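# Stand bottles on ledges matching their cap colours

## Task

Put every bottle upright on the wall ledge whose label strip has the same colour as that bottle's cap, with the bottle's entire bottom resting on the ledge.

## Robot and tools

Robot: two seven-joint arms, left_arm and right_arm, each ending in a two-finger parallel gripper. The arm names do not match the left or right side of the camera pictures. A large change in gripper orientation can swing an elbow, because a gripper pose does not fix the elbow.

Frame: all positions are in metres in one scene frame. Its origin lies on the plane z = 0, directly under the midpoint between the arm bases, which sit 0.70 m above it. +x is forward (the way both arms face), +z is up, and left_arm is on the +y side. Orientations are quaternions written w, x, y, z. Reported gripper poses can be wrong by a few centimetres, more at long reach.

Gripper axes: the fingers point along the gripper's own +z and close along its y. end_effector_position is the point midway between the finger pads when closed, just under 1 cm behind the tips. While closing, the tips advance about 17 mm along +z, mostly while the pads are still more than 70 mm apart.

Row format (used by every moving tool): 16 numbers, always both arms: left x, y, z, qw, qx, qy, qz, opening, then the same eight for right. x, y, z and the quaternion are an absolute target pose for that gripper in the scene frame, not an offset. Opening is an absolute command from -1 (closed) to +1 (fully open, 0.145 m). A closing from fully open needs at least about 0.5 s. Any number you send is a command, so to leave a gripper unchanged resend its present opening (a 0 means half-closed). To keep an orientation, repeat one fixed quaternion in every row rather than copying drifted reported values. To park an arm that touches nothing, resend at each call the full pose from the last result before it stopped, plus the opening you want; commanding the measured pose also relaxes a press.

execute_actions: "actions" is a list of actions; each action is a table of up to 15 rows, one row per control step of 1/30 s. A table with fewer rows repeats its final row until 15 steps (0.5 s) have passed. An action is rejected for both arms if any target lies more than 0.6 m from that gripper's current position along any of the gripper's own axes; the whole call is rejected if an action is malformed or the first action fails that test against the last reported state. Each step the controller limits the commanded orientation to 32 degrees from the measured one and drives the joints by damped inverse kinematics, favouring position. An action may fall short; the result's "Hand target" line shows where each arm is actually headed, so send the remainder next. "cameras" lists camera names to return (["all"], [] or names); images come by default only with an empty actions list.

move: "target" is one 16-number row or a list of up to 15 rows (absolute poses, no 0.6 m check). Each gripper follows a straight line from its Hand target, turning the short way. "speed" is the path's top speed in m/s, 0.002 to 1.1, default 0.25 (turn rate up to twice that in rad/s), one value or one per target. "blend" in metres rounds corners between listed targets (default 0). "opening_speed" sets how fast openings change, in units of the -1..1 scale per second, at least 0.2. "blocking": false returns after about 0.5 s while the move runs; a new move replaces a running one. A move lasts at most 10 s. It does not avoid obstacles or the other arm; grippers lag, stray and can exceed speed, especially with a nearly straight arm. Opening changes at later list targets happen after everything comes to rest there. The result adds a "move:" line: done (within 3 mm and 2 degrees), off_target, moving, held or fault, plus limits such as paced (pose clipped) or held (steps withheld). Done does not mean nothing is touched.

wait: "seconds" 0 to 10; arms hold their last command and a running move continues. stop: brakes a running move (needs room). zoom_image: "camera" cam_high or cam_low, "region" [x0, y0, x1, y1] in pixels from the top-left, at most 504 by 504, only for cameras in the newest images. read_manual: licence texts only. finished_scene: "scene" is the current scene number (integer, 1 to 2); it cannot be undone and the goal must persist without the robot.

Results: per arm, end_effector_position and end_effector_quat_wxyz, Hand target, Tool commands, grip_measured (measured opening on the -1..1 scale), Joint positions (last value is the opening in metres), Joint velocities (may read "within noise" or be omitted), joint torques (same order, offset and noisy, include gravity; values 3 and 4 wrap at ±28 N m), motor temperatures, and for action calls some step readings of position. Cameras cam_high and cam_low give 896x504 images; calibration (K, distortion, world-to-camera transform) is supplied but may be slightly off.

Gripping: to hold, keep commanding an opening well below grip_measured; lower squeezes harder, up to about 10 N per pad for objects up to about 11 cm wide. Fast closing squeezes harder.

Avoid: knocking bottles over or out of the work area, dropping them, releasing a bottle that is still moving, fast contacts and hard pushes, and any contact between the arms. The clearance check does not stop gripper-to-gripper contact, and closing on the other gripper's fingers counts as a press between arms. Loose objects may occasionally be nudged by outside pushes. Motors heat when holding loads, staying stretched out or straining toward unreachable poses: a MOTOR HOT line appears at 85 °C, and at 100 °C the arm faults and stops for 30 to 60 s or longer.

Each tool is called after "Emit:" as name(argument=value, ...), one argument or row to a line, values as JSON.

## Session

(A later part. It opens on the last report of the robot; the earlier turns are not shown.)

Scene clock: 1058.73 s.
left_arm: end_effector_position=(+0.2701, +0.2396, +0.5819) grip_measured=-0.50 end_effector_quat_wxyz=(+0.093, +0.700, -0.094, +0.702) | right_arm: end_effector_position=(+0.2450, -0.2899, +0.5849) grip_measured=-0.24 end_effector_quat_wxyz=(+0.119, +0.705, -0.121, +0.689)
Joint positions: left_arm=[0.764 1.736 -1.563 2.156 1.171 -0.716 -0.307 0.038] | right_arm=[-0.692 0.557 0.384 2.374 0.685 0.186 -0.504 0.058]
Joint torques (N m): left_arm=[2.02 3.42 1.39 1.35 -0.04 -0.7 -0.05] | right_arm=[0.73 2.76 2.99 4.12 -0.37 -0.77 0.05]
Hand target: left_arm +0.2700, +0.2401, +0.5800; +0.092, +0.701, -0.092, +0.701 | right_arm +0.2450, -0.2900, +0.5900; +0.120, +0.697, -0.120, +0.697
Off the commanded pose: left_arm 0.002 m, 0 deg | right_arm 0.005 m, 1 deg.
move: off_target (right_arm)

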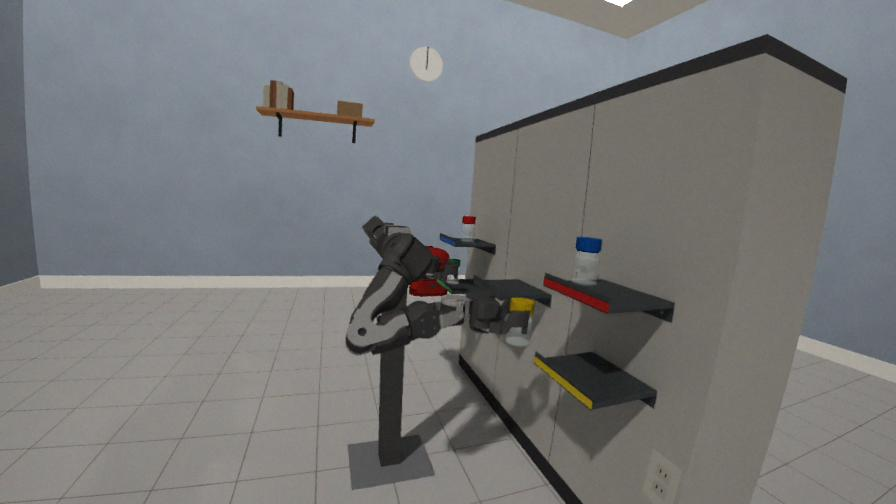

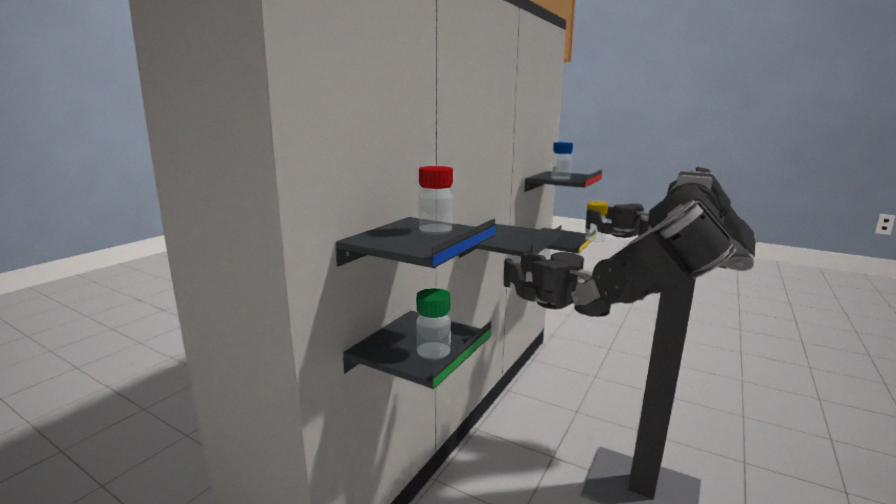

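Emit:
move(
  target=[
    [0.27,0.24,0.58,0.0923,0.701,-0.0923,0.701,-0.5,0.245,-0.385,0.587,0.12,0.697,-0.12,0.697,-0.5],
    [0.27,0.24,0.58,0.0923,0.701,-0.0923,0.701,-0.5,0.34,-0.42,0.587,0.12,0.697,-0.12,0.697,-0.5],
  ],
  speed=0.13,
  cameras=["all"],
)

Emit:
zoom_image(
  camera="cam_high",
  region=[500, 220, 700, 420],
)

Emit:
zoom_image(
  camera="cam_low",
  region=[480, 130, 680, 270],
)

Scene clock: 1072.40 s.
left_arm: end_effector_position=(+0.2701, +0.2396, +0.5819) grip_measured=-0.50 end_effector_quat_wxyz=(+0.093, +0.700, -0.094, +0.702) | right_arm: end_effector_position=(+0.3393, -0.4212, +0.5853) grip_measured=-0.24 end_effector_quat_wxyz=(+0.121, +0.699, -0.124, +0.694)
Joint positions: left_arm=[0.764 1.736 -1.563 2.156 1.171 -0.716 -0.307 0.038] | right_arm=[-0.177 0.886 0.358 1.608 0.903 0.134 -0.153 0.058]
Joint torques (N m): left_arm=[2.02 3.42 1.39 1.35 -0.04 -0.7 -0.05] | right_arm=[3.13 7.48 3.08 2.88 -0.11 -0.68 0.17]
Hand target: left_arm +0.2700, +0.2401, +0.5800; +0.092, +0.701, -0.092, +0.701 | right_arm +0.3400, -0.4200, +0.5870; +0.120, +0.697, -0.120, +0.697
Off the commanded pose: left_arm 0.002 m, 0 deg | right_arm 0.002 m, 1 deg.
move: done

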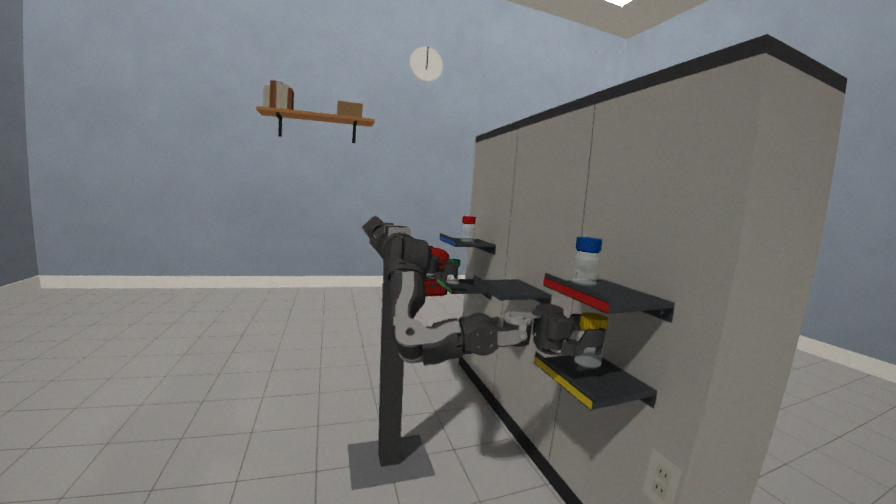

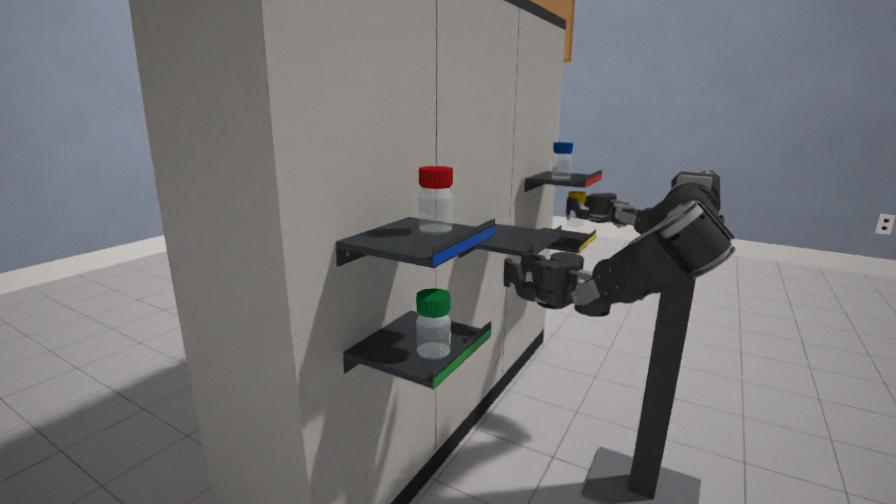

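Scaled by 2.520 from the camera's 896x504 image, which has a finer 1280x720 frame.

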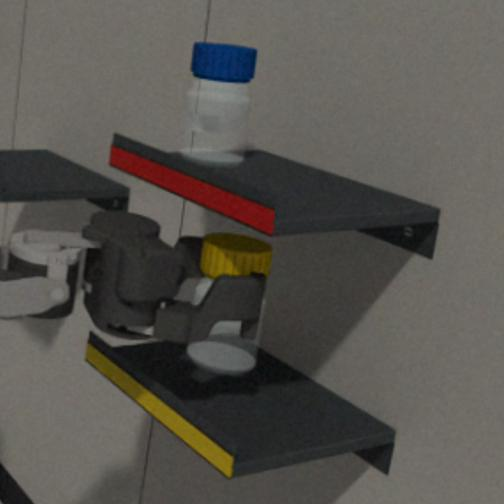

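Scaled by 2.520 from the camera's 896x504 image, which has a finer 1280x720 frame.

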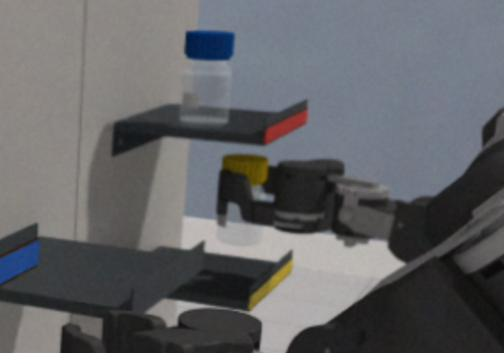

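Emit:
move(
  target=[
    [0.27,0.24,0.58,0.0923,0.701,-0.0923,0.701,-0.5,0.34,-0.42,0.548,0.12,0.697,-0.12,0.697,-0.5],
  ],
  speed=0.06,
  cameras=["all"],
)

Emit:
zoom_image(
  camera="cam_high",
  region=[500, 220, 700, 420],
)

Emit:
zoom_image(
  camera="cam_low",
  region=[480, 130, 680, 270],
)

Scene clock: 1082.57 s.
left_arm: end_effector_position=(+0.2701, +0.2396, +0.5819) grip_measured=-0.50 end_effector_quat_wxyz=(+0.093, +0.700, -0.094, +0.702) | right_arm: end_effector_position=(+0.3390, -0.4214, +0.5462) grip_measured=-0.24 end_effector_quat_wxyz=(+0.122, +0.701, -0.123, +0.692)
Joint positions: left_arm=[0.764 1.736 -1.563 2.156 1.171 -0.716 -0.307 0.038] | right_arm=[-0.162 0.818 0.283 1.503 0.83 0.012 -0.106 0.058]
Joint torques (N m): left_arm=[2.02 3.42 1.39 1.33 -0.04 -0.7 -0.05] | right_arm=[3.68 6.71 2.77 2.92 -0.04 -0.8 0.2]
Hand target: left_arm +0.2700, +0.2401, +0.5800; +0.092, +0.701, -0.092, +0.701 | right_arm +0.3400, -0.4200, +0.5480; +0.120, +0.697, -0.120, +0.697
Off the commanded pose: left_arm 0.002 m, 0 deg | right_arm 0.003 m, 1 deg.
move: done

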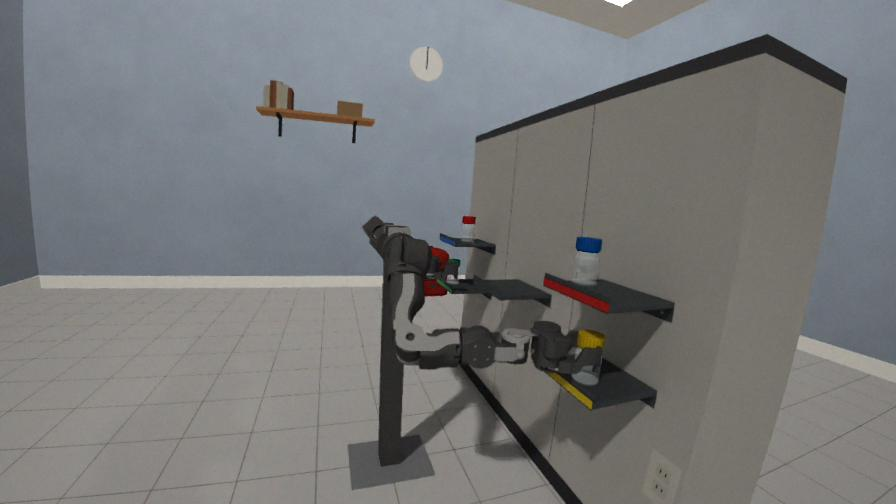

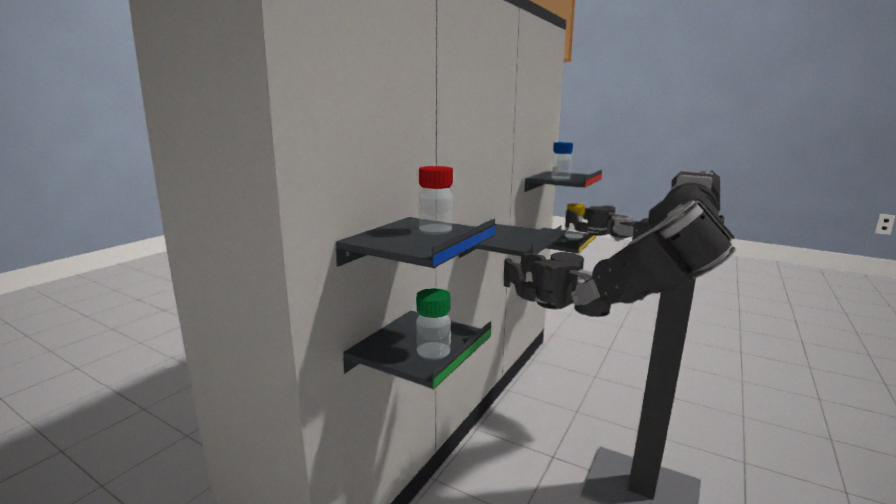

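Scaled by 2.520 from the camera's 896x504 image, which has a finer 1280x720 frame.

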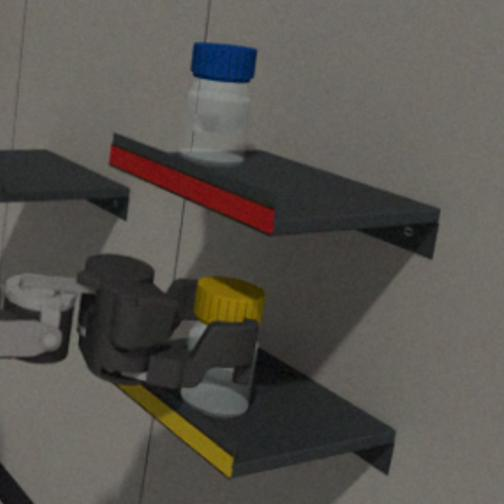

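Scaled by 2.520 from the camera's 896x504 image, which has a finer 1280x720 frame.

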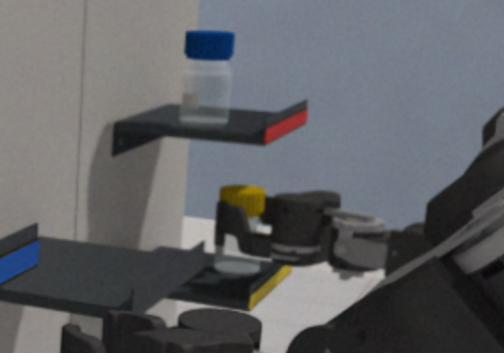

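Emit:
move(
  target=[
    [0.27,0.24,0.58,0.0923,0.701,-0.0923,0.701,-0.5,0.356,-0.424,0.55,0.12,0.697,-0.12,0.697,-0.5],
    [0.27,0.24,0.58,0.0923,0.701,-0.0923,0.701,-0.5,0.356,-0.424,0.535,0.12,0.697,-0.12,0.697,-0.5],
  ],
  speed=0.05,
  cameras=["all"],
)

Emit:
zoom_image(
  camera="cam_high",
  region=[500, 220, 700, 420],
)

Emit:
zoom_image(
  camera="cam_low",
  region=[480, 130, 680, 270],
)

Scene clock: 1093.47 s.
left_arm: end_effector_position=(+0.2701, +0.2396, +0.5819) grip_measured=-0.50 end_effector_quat_wxyz=(+0.093, +0.700, -0.094, +0.702) | right_arm: end_effector_position=(+0.3561, -0.4258, +0.5443) grip_measured=-0.24 end_effector_quat_wxyz=(+0.123, +0.685, -0.121, +0.708)
Joint positions: left_arm=[0.764 1.736 -1.563 2.156 1.171 -0.716 -0.307 0.038] | right_arm=[-0.038 0.814 0.19 1.382 0.805 -0.064 -0.08 0.058]
Joint torques (N m): left_arm=[2.04 3.42 1.39 1.36 -0.04 -0.7 -0.05] | right_arm=[2.55 6.66 0.85 1.94 0.16 0.04 0.1]
Hand target: left_arm +0.2700, +0.2401, +0.5800; +0.092, +0.701, -0.092, +0.701 | right_arm +0.3557, -0.4240, +0.5350; +0.120, +0.697, -0.120, +0.697
Off the commanded pose: left_arm 0.002 m, 0 deg | right_arm 0.009 m, 2 deg.
move: off_target (right_arm)

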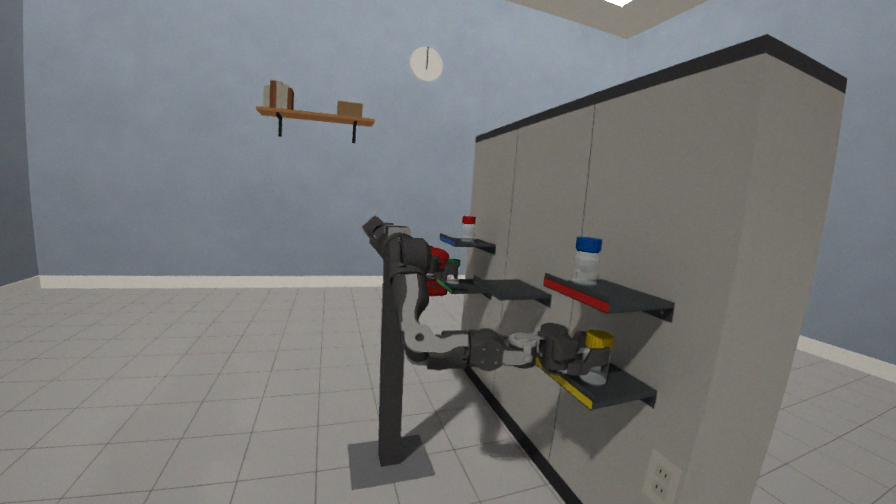

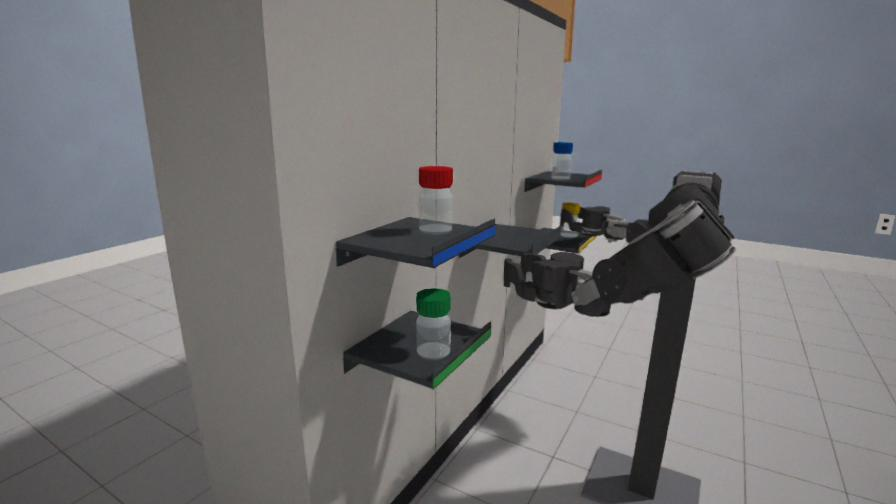

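Scaled by 2.520 from the camera's 896x504 image, which has a finer 1280x720 frame.

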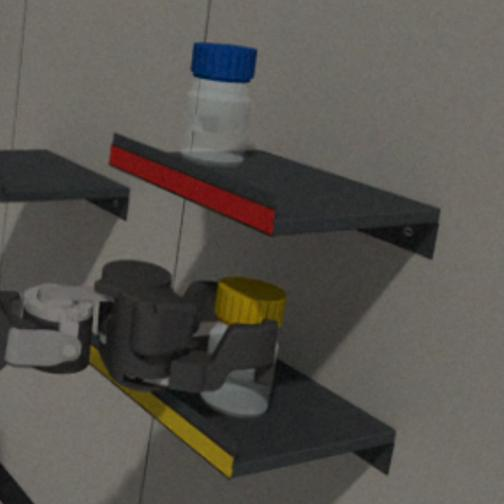

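Scaled by 2.520 from the camera's 896x504 image, which has a finer 1280x720 frame.

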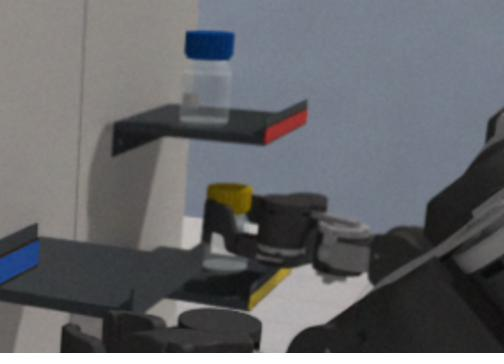

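Emit:
move(
  target=[
    [0.27,0.24,0.58,0.0923,0.701,-0.0923,0.701,-0.5,0.356,-0.425,0.5445,0.12,0.697,-0.12,0.697,-0.5],
    [0.27,0.24,0.58,0.0923,0.701,-0.0923,0.701,-0.5,0.356,-0.425,0.5445,0.12,0.697,-0.12,0.697,0.3],
    [0.27,0.24,0.58,0.0923,0.701,-0.0923,0.701,-0.5,0.25,-0.386,0.56,0.12,0.697,-0.12,0.697,0.3],
    [0.27,0.24,0.58,0.0923,0.701,-0.0923,0.701,-0.5,0.235,-0.40,0.65,-0.074,0.703,0.074,0.703,-0.2],
    [0.27,0.24,0.58,0.0923,0.701,-0.0923,0.701,-0.5,0.25,-0.36,0.76,-0.074,0.703,0.074,0.703,-0.2],
    [0.27,0.24,0.58,0.0923,0.701,-0.0923,0.701,-0.5,0.27,-0.356,0.755,-0.074,0.703,0.074,0.703,0.45],
  ],
  speed=0.15,
  opening_speed=1,
  cameras=["all"],
)

Emit:
zoom_image(
  camera="cam_high",
  region=[500, 220, 700, 420],
)

Emit:
zoom_image(
  camera="cam_low",
  region=[480, 130, 680, 270],
)

Scene clock: 1127.77 s.
left_arm: end_effector_position=(+0.2701, +0.2396, +0.5819) grip_measured=-0.50 end_effector_quat_wxyz=(+0.093, +0.700, -0.094, +0.702) | right_arm: end_effector_position=(+0.2697, -0.3555, +0.7554) grip_measured=+0.45 end_effector_quat_wxyz=(-0.075, +0.703, +0.076, +0.703)
Joint positions: left_arm=[0.764 1.736 -1.563 2.156 1.171 -0.716 -0.307 0.038] | right_arm=[-0.951 1.156 1.495 1.82 1.439 0.538 0.405 0.108]
Joint torques (N m): left_arm=[2.02 3.42 1.39 1.33 -0.04 -0.7 -0.05] | right_arm=[1.12 4.44 2.96 0.88 0.37 -0.48 -0.16]
Hand target: left_arm +0.2700, +0.2401, +0.5800; +0.092, +0.701, -0.092, +0.701 | right_arm +0.2700, -0.3560, +0.7550; -0.074, +0.703, +0.074, +0.703
Off the commanded pose: left_arm 0.002 m, 0 deg | right_arm 0.001 m, 0 deg.
move: done

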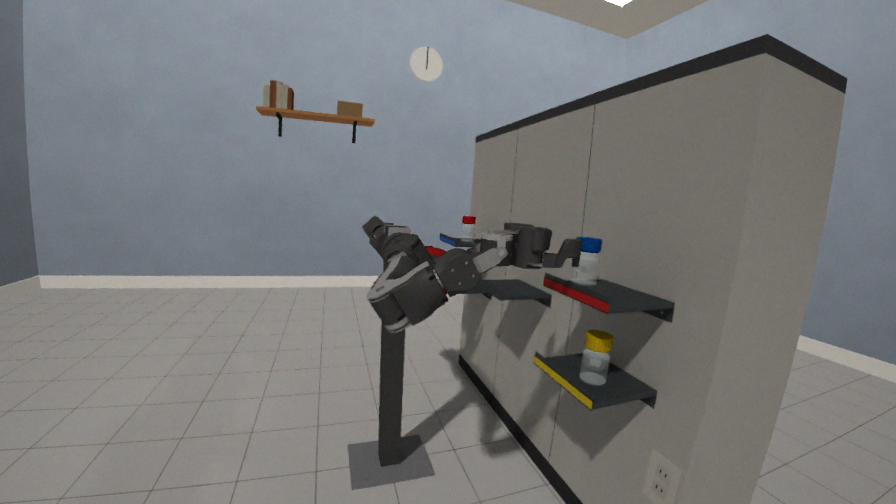

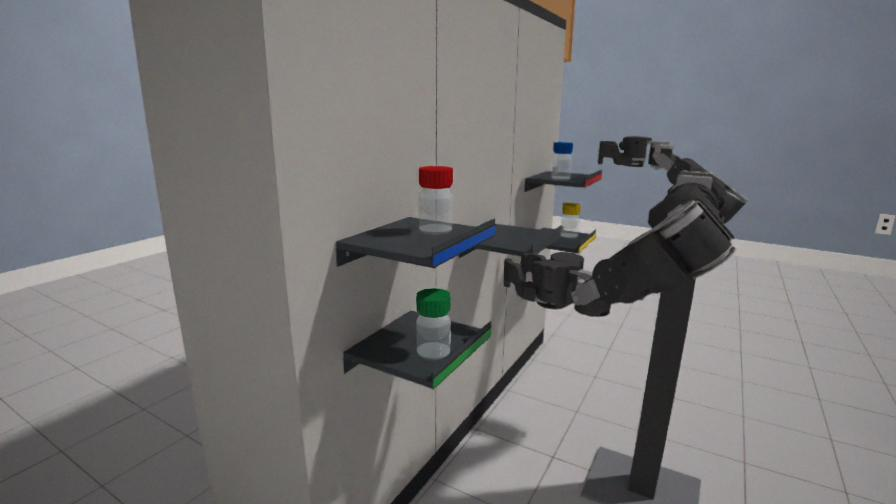

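Scaled by 2.520 from the camera's 896x504 image, which has a finer 1280x720 frame.

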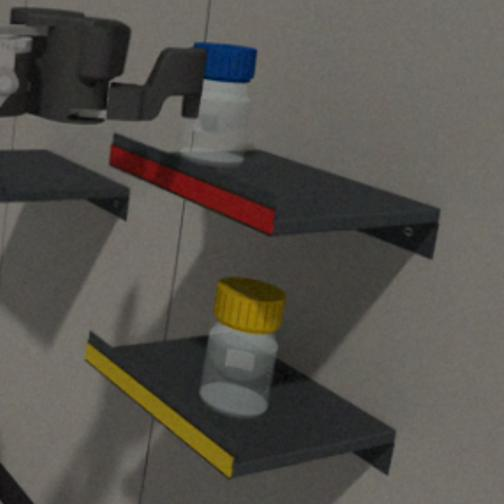

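Scaled by 2.520 from the camera's 896x504 image, which has a finer 1280x720 frame.

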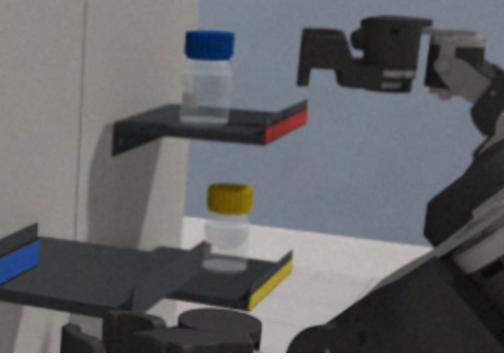

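Emit:
move(
  target=[
    [0.27,0.24,0.58,0.0923,0.701,-0.0923,0.701,-0.5,0.312,-0.338,0.742,-0.074,0.703,0.074,0.703,0.6],
  ],
  speed=0.12,
  cameras=["all"],
)

Emit:
zoom_image(
  camera="cam_high",
  region=[520, 220, 640, 320],
)

Emit:
zoom_image(
  camera="cam_low",
  region=[520, 120, 660, 220],
)

Scene clock: 1149.47 s.
left_arm: end_effector_position=(+0.2701, +0.2396, +0.5819) grip_measured=-0.50 end_effector_quat_wxyz=(+0.093, +0.700, -0.094, +0.702) | right_arm: end_effector_position=(+0.3119, -0.3367, +0.7425) grip_measured=+0.60 end_effector_quat_wxyz=(-0.075, +0.703, +0.077, +0.702)
Joint positions: left_arm=[0.764 1.736 -1.563 2.156 1.171 -0.716 -0.307 0.038] | right_arm=[-0.947 1.299 1.323 1.806 1.49 0.384 0.249 0.119]
Joint torques (N m): left_arm=[2.02 3.42 1.39 1.35 -0.04 -0.7 -0.05] | right_arm=[1.96 4.07 3.52 0.58 0.34 -0.53 -0.17]
Hand target: left_arm +0.2700, +0.2401, +0.5800; +0.092, +0.701, -0.092, +0.701 | right_arm +0.3120, -0.3379, +0.7420; -0.074, +0.703, +0.074, +0.703
Off the commanded pose: left_arm 0.002 m, 0 deg | right_arm 0.001 m, 0 deg.
move: done

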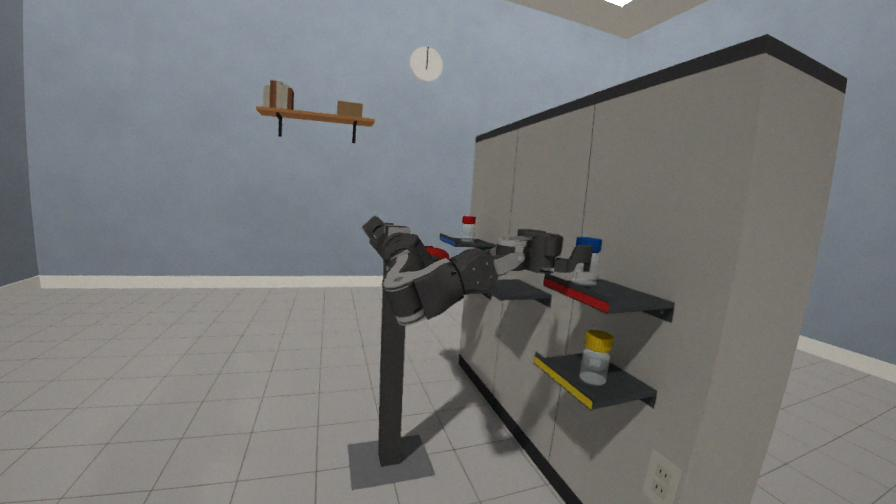

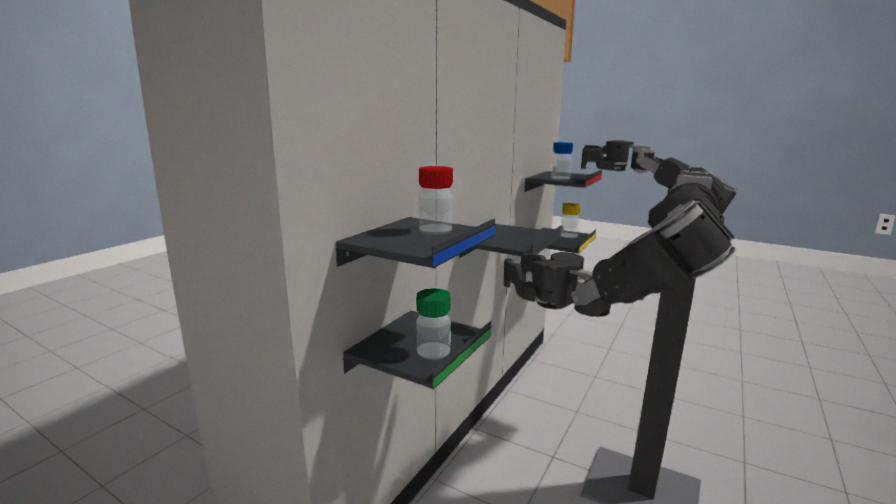

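Scaled by 4.200 from the camera's 896x504 image, which has a finer 1280x720 frame.

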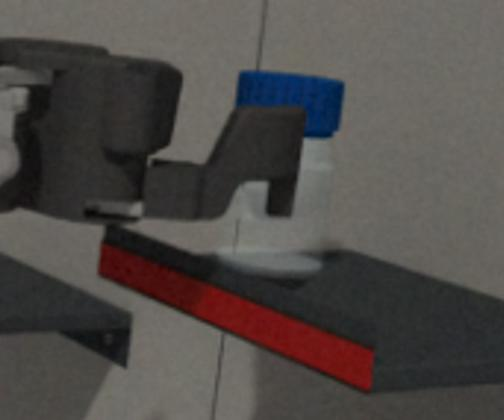

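Scaled by 3.600 from the camera's 896x504 image, which has a finer 1280x720 frame.

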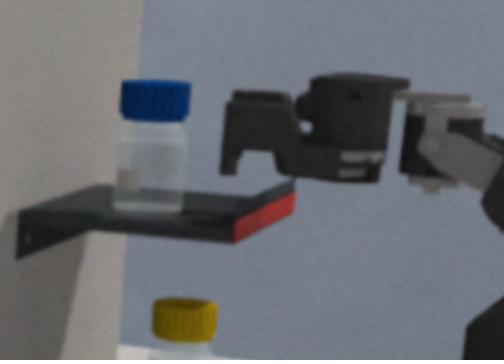

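Emit:
move(
  target=[
    [0.27,0.24,0.58,0.0923,0.701,-0.0923,0.701,-0.5,0.364,-0.331,0.738,-0.074,0.703,0.074,0.703,0.6],
  ],
  speed=0.1,
  cameras=["all"],
)

Emit:
zoom_image(
  camera="cam_high",
  region=[520, 220, 640, 320],
)

Emit:
zoom_image(
  camera="cam_low",
  region=[520, 120, 660, 220],
)

Scene clock: 1173.73 s.
left_arm: end_effector_position=(+0.2701, +0.2396, +0.5819) grip_measured=-0.50 end_effector_quat_wxyz=(+0.093, +0.700, -0.094, +0.702) | right_arm: end_effector_position=(+0.3638, -0.3296, +0.7393) grip_measured=+0.60 end_effector_quat_wxyz=(-0.074, +0.702, +0.079, +0.704)
Joint positions: left_arm=[0.764 1.736 -1.563 2.156 1.171 -0.716 -0.307 0.038] | right_arm=[-0.912 1.535 1.133 1.643 1.558 0.219 0.177 0.119]
Joint torques (N m): left_arm=[2.02 3.42 1.39 1.36 -0.04 -0.7 -0.05] | right_arm=[3.6 4.13 3.36 0.23 0.28 -0.5 -0.15]
Hand target: left_arm +0.2700, +0.2401, +0.5800; +0.092, +0.701, -0.092, +0.701 | right_arm +0.3639, -0.3311, +0.7379; -0.073, +0.703, +0.075, +0.703
Off the commanded pose: left_arm 0.002 m, 0 deg | right_arm 0.002 m, 1 deg.
joint sent to its limit (right arm) — joint 5 (forearm roll), upper limit. The joint targets still meet the commanded pose.
move: done

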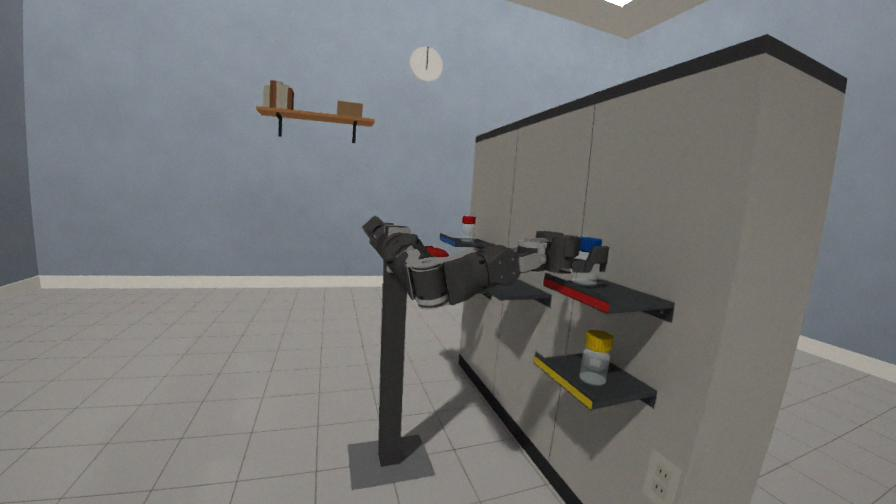

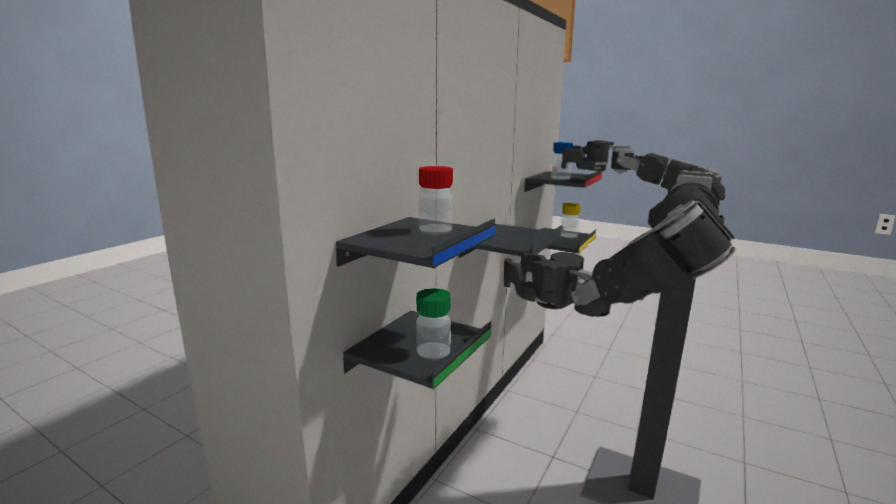

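Scaled by 4.200 from the camera's 896x504 image, which has a finer 1280x720 frame.

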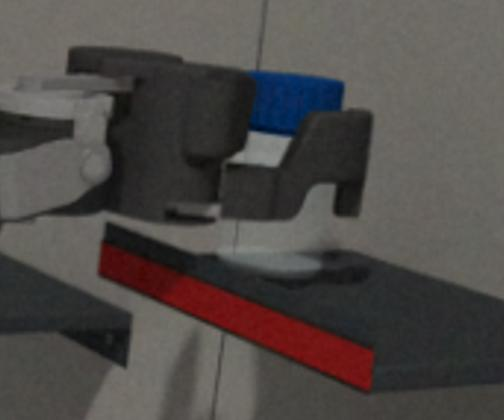

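Scaled by 3.600 from the camera's 896x504 image, which has a finer 1280x720 frame.

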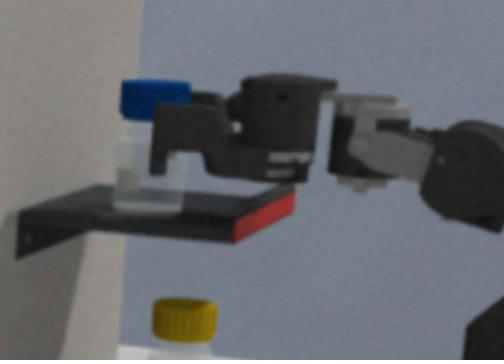

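Emit:
move(
  target=[
    [0.27,0.24,0.58,0.0923,0.701,-0.0923,0.701,-0.5,0.366,-0.316,0.736,-0.074,0.703,0.074,0.703,0.6],
  ],
  speed=0.06,
  cameras=["all"],
)

Emit:
zoom_image(
  camera="cam_high",
  region=[540, 220, 640, 300],
)

Emit:
zoom_image(
  camera="cam_low",
  region=[530, 130, 620, 200],
)

Scene clock: 1201.43 s.
left_arm: end_effector_position=(+0.2701, +0.2396, +0.5819) grip_measured=-0.50 end_effector_quat_wxyz=(+0.093, +0.700, -0.094, +0.702) | right_arm: end_effector_position=(+0.3656, -0.3149, +0.7379) grip_measured=+0.60 end_effector_quat_wxyz=(-0.072, +0.700, +0.081, +0.706)
Joint positions: left_arm=[0.764 1.736 -1.563 2.156 1.171 -0.716 -0.307 0.038] | right_arm=[-0.55 1.539 0.765 1.701 1.559 0.208 0.108 0.119]
Joint torques (N m): left_arm=[2.04 3.44 1.37 1.35 -0.04 -0.7 -0.06] | right_arm=[3.28 5.97 3.54 0.34 0.23 -0.39 -0.17]
Hand target: left_arm +0.2700, +0.2401, +0.5800; +0.092, +0.701, -0.092, +0.701 | right_arm +0.3658, -0.3160, +0.7359; -0.071, +0.702, +0.078, +0.704
Off the commanded pose: left_arm 0.002 m, 0 deg | right_arm 0.002 m, 1 deg.
joint sent to its limit (right arm) — joint 5 (forearm roll), upper limit. The joint targets still meet the commanded pose.
move: done

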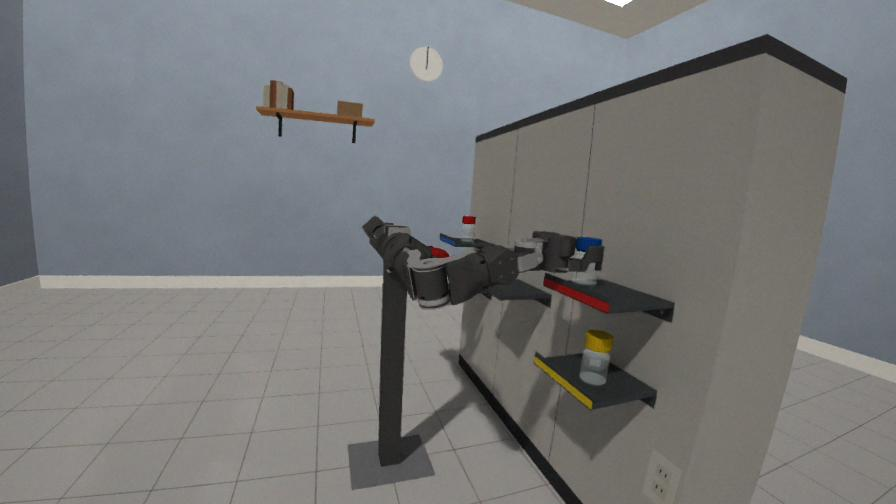

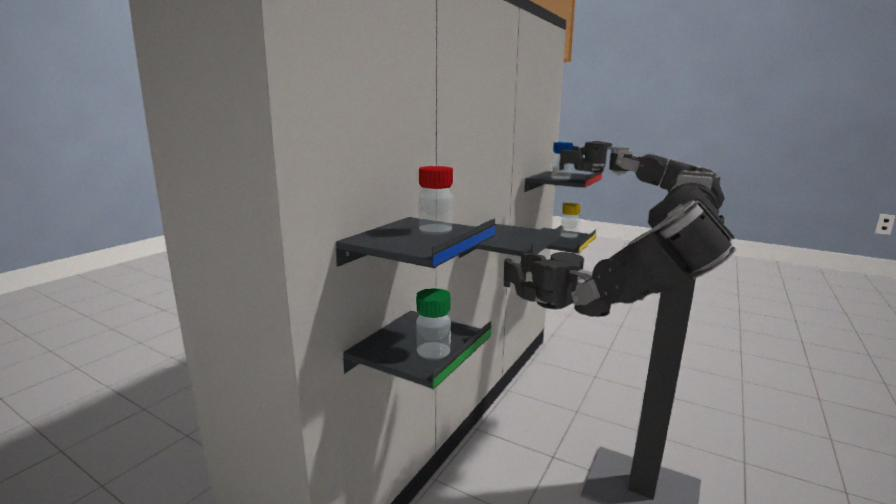

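Scaled by 5.040 from the camera's 896x504 image, which has a finer 1280x720 frame.

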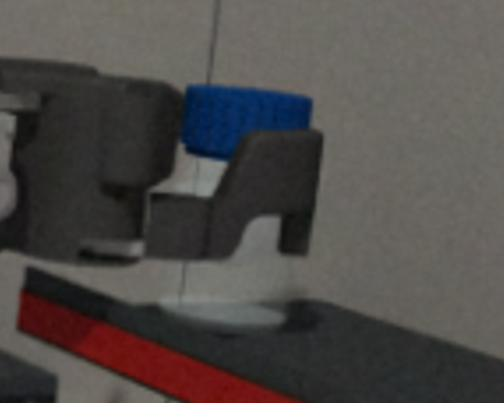

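Scaled by 5.600 from the camera's 896x504 image, which has a finer 1280x720 frame.

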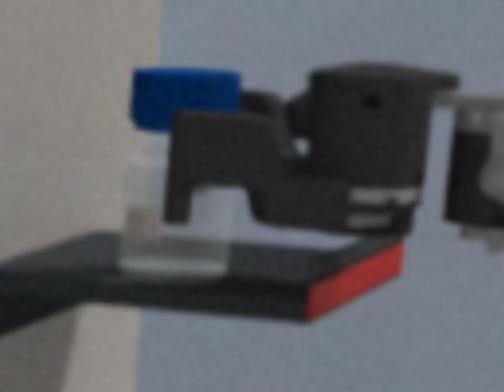

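Emit:
move(
  target=[
    [0.27,0.24,0.58,0.0923,0.701,-0.0923,0.701,-0.5,0.366,-0.316,0.736,-0.074,0.703,0.074,0.703,-0.5],
  ],
  speed=0.06,
  opening_speed=0.6,
  cameras=["all"],
)

Emit:
zoom_image(
  camera="cam_high",
  region=[540, 220, 640, 300],
)

Emit:
zoom_image(
  camera="cam_low",
  region=[530, 130, 620, 200],
)

Scene clock: 1212.77 s.
left_arm: end_effector_position=(+0.2701, +0.2396, +0.5819) grip_measured=-0.50 end_effector_quat_wxyz=(+0.093, +0.700, -0.094, +0.702) | right_arm: end_effector_position=(+0.3661, -0.3169, +0.7387) grip_measured=-0.25 end_effector_quat_wxyz=(-0.070, +0.700, +0.074, +0.706)
Joint positions: left_arm=[0.764 1.736 -1.563 2.156 1.171 -0.716 -0.307 0.038] | right_arm=[-0.352 1.532 0.578 1.701 1.558 0.22 0.094 0.057]
Joint torques (N m): left_arm=[2.02 3.42 1.39 1.33 -0.04 -0.7 -0.05] | right_arm=[3.73 6.55 3.04 0.54 0.25 -0.36 0.17]
Hand target: left_arm +0.2700, +0.2401, +0.5800; +0.092, +0.701, -0.092, +0.701 | right_arm +0.3660, -0.3159, +0.7361; -0.074, +0.703, +0.074, +0.703
Off the commanded pose: left_arm 0.002 m, 0 deg | right_arm 0.003 m, 1 deg.
joint sent to its limit (right arm) — joint 5 (forearm roll), upper limit. The joint targets still meet the commanded pose.
move: done

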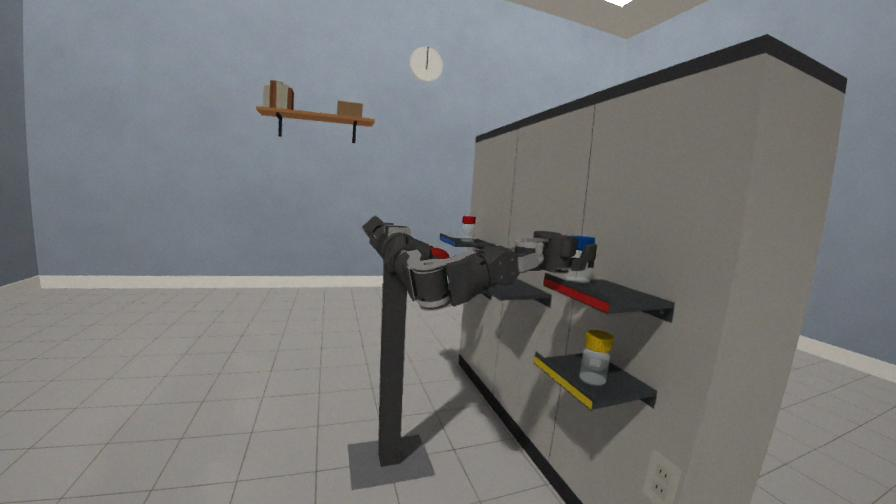

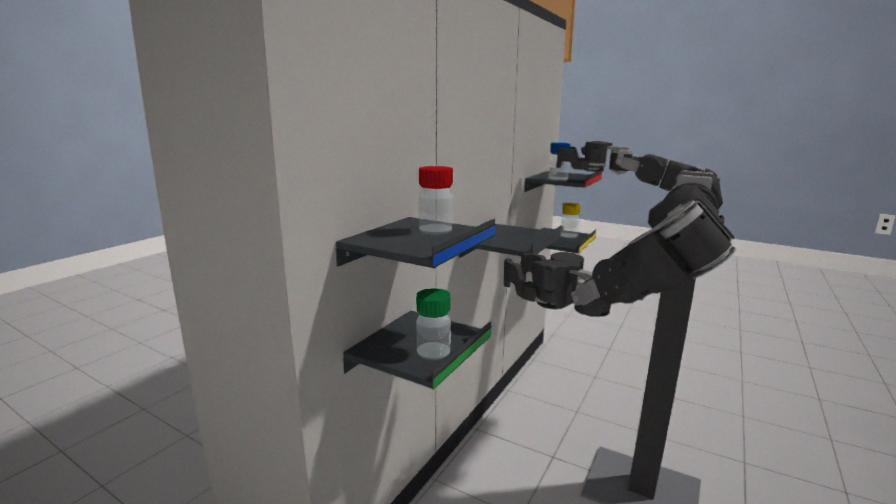

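Scaled by 5.040 from the camera's 896x504 image, which has a finer 1280x720 frame.

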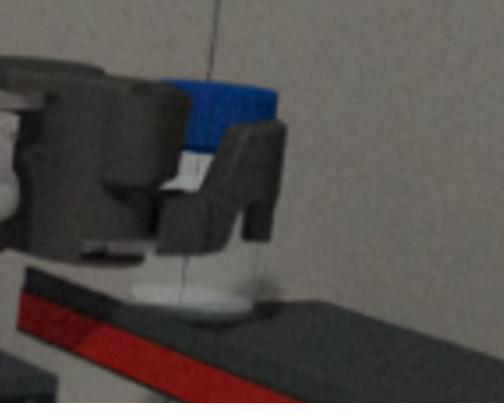

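Scaled by 5.600 from the camera's 896x504 image, which has a finer 1280x720 frame.

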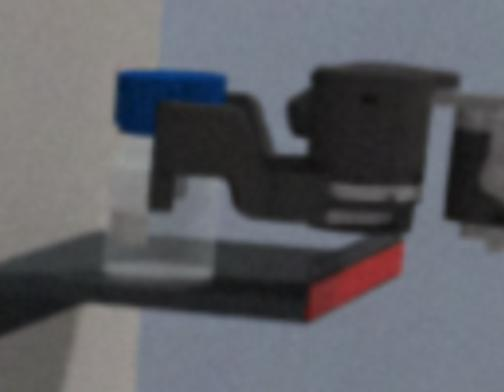

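Emit:
move(
  target=[
    [0.27,0.24,0.58,0.0923,0.701,-0.0923,0.701,-0.5,0.366,-0.316,0.785,-0.074,0.703,0.074,0.703,-0.5],
    [0.27,0.24,0.58,0.0923,0.701,-0.0923,0.701,-0.5,0.3,-0.31,0.785,-0.074,0.703,0.074,0.703,-0.5],
    [0.27,0.24,0.58,0.0923,0.701,-0.0923,0.701,-0.5,0.3,-0.2,0.75,-0.0923,0.701,0.0923,0.701,-0.5],
    [0.27,0.24,0.58,0.0923,0.701,-0.0923,0.701,-0.5,0.31,-0.06,0.7,-0.1228,0.6963,0.1228,0.6963,-0.5],
  ],
  speed=0.15,
  blend=0.015,
  cameras=["all"],
)

Scene clock: 1231.07 s.
left_arm: end_effector_position=(+0.2701, +0.2396, +0.5819) grip_measured=-0.50 end_effector_quat_wxyz=(+0.093, +0.700, -0.094, +0.702) | right_arm: end_effector_position=(+0.3092, -0.0578, +0.6969) grip_measured=-0.25 end_effector_quat_wxyz=(-0.125, +0.700, +0.129, +0.691)
Joint positions: left_arm=[0.764 1.736 -1.563 2.156 1.171 -0.716 -0.307 0.038] | right_arm=[0.68 0.543 -0.588 2.385 1.247 0.774 -0.972 0.057]
Joint torques (N m): left_arm=[2.02 3.42 1.37 1.35 -0.04 -0.7 -0.05] | right_arm=[4.6 0.49 3.06 1.5 -0.51 -0.47 -0.17]
Hand target: left_arm +0.2700, +0.2401, +0.5800; +0.092, +0.701, -0.092, +0.701 | right_arm +0.3100, -0.0600, +0.7000; -0.123, +0.696, +0.123, +0.696
Off the commanded pose: left_arm 0.002 m, 0 deg | right_arm 0.004 m, 1 deg.
move: off_target (right_arm)

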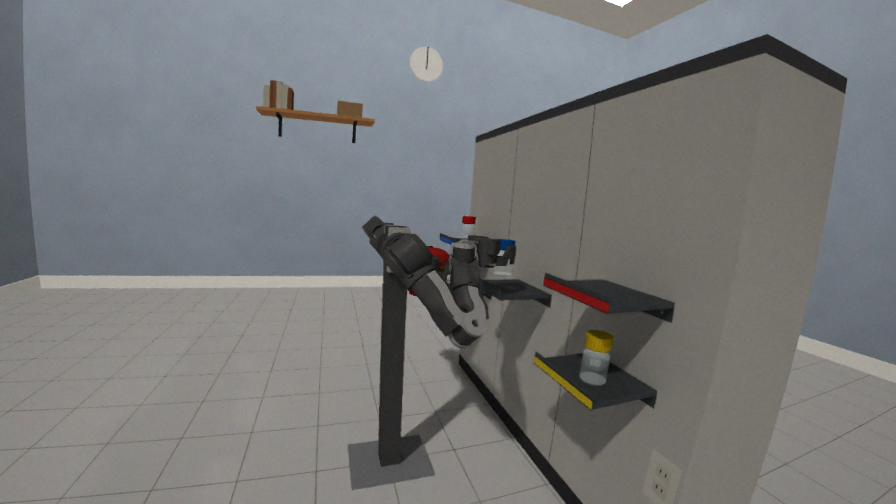

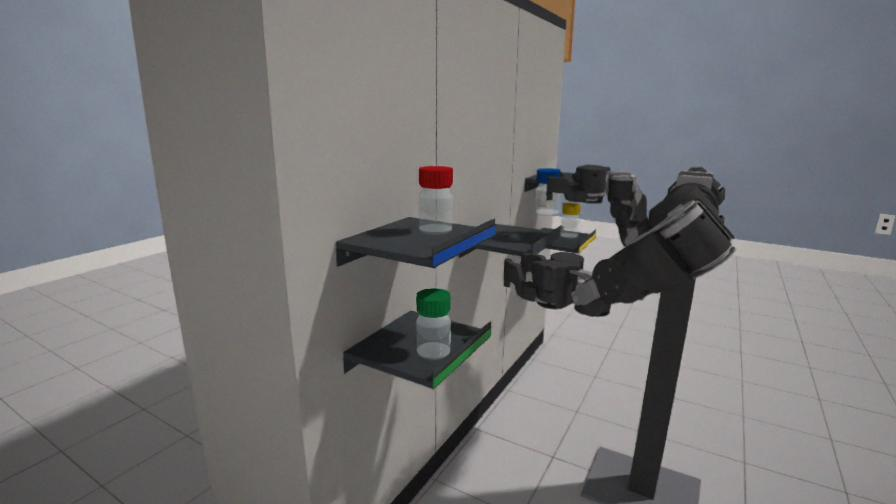

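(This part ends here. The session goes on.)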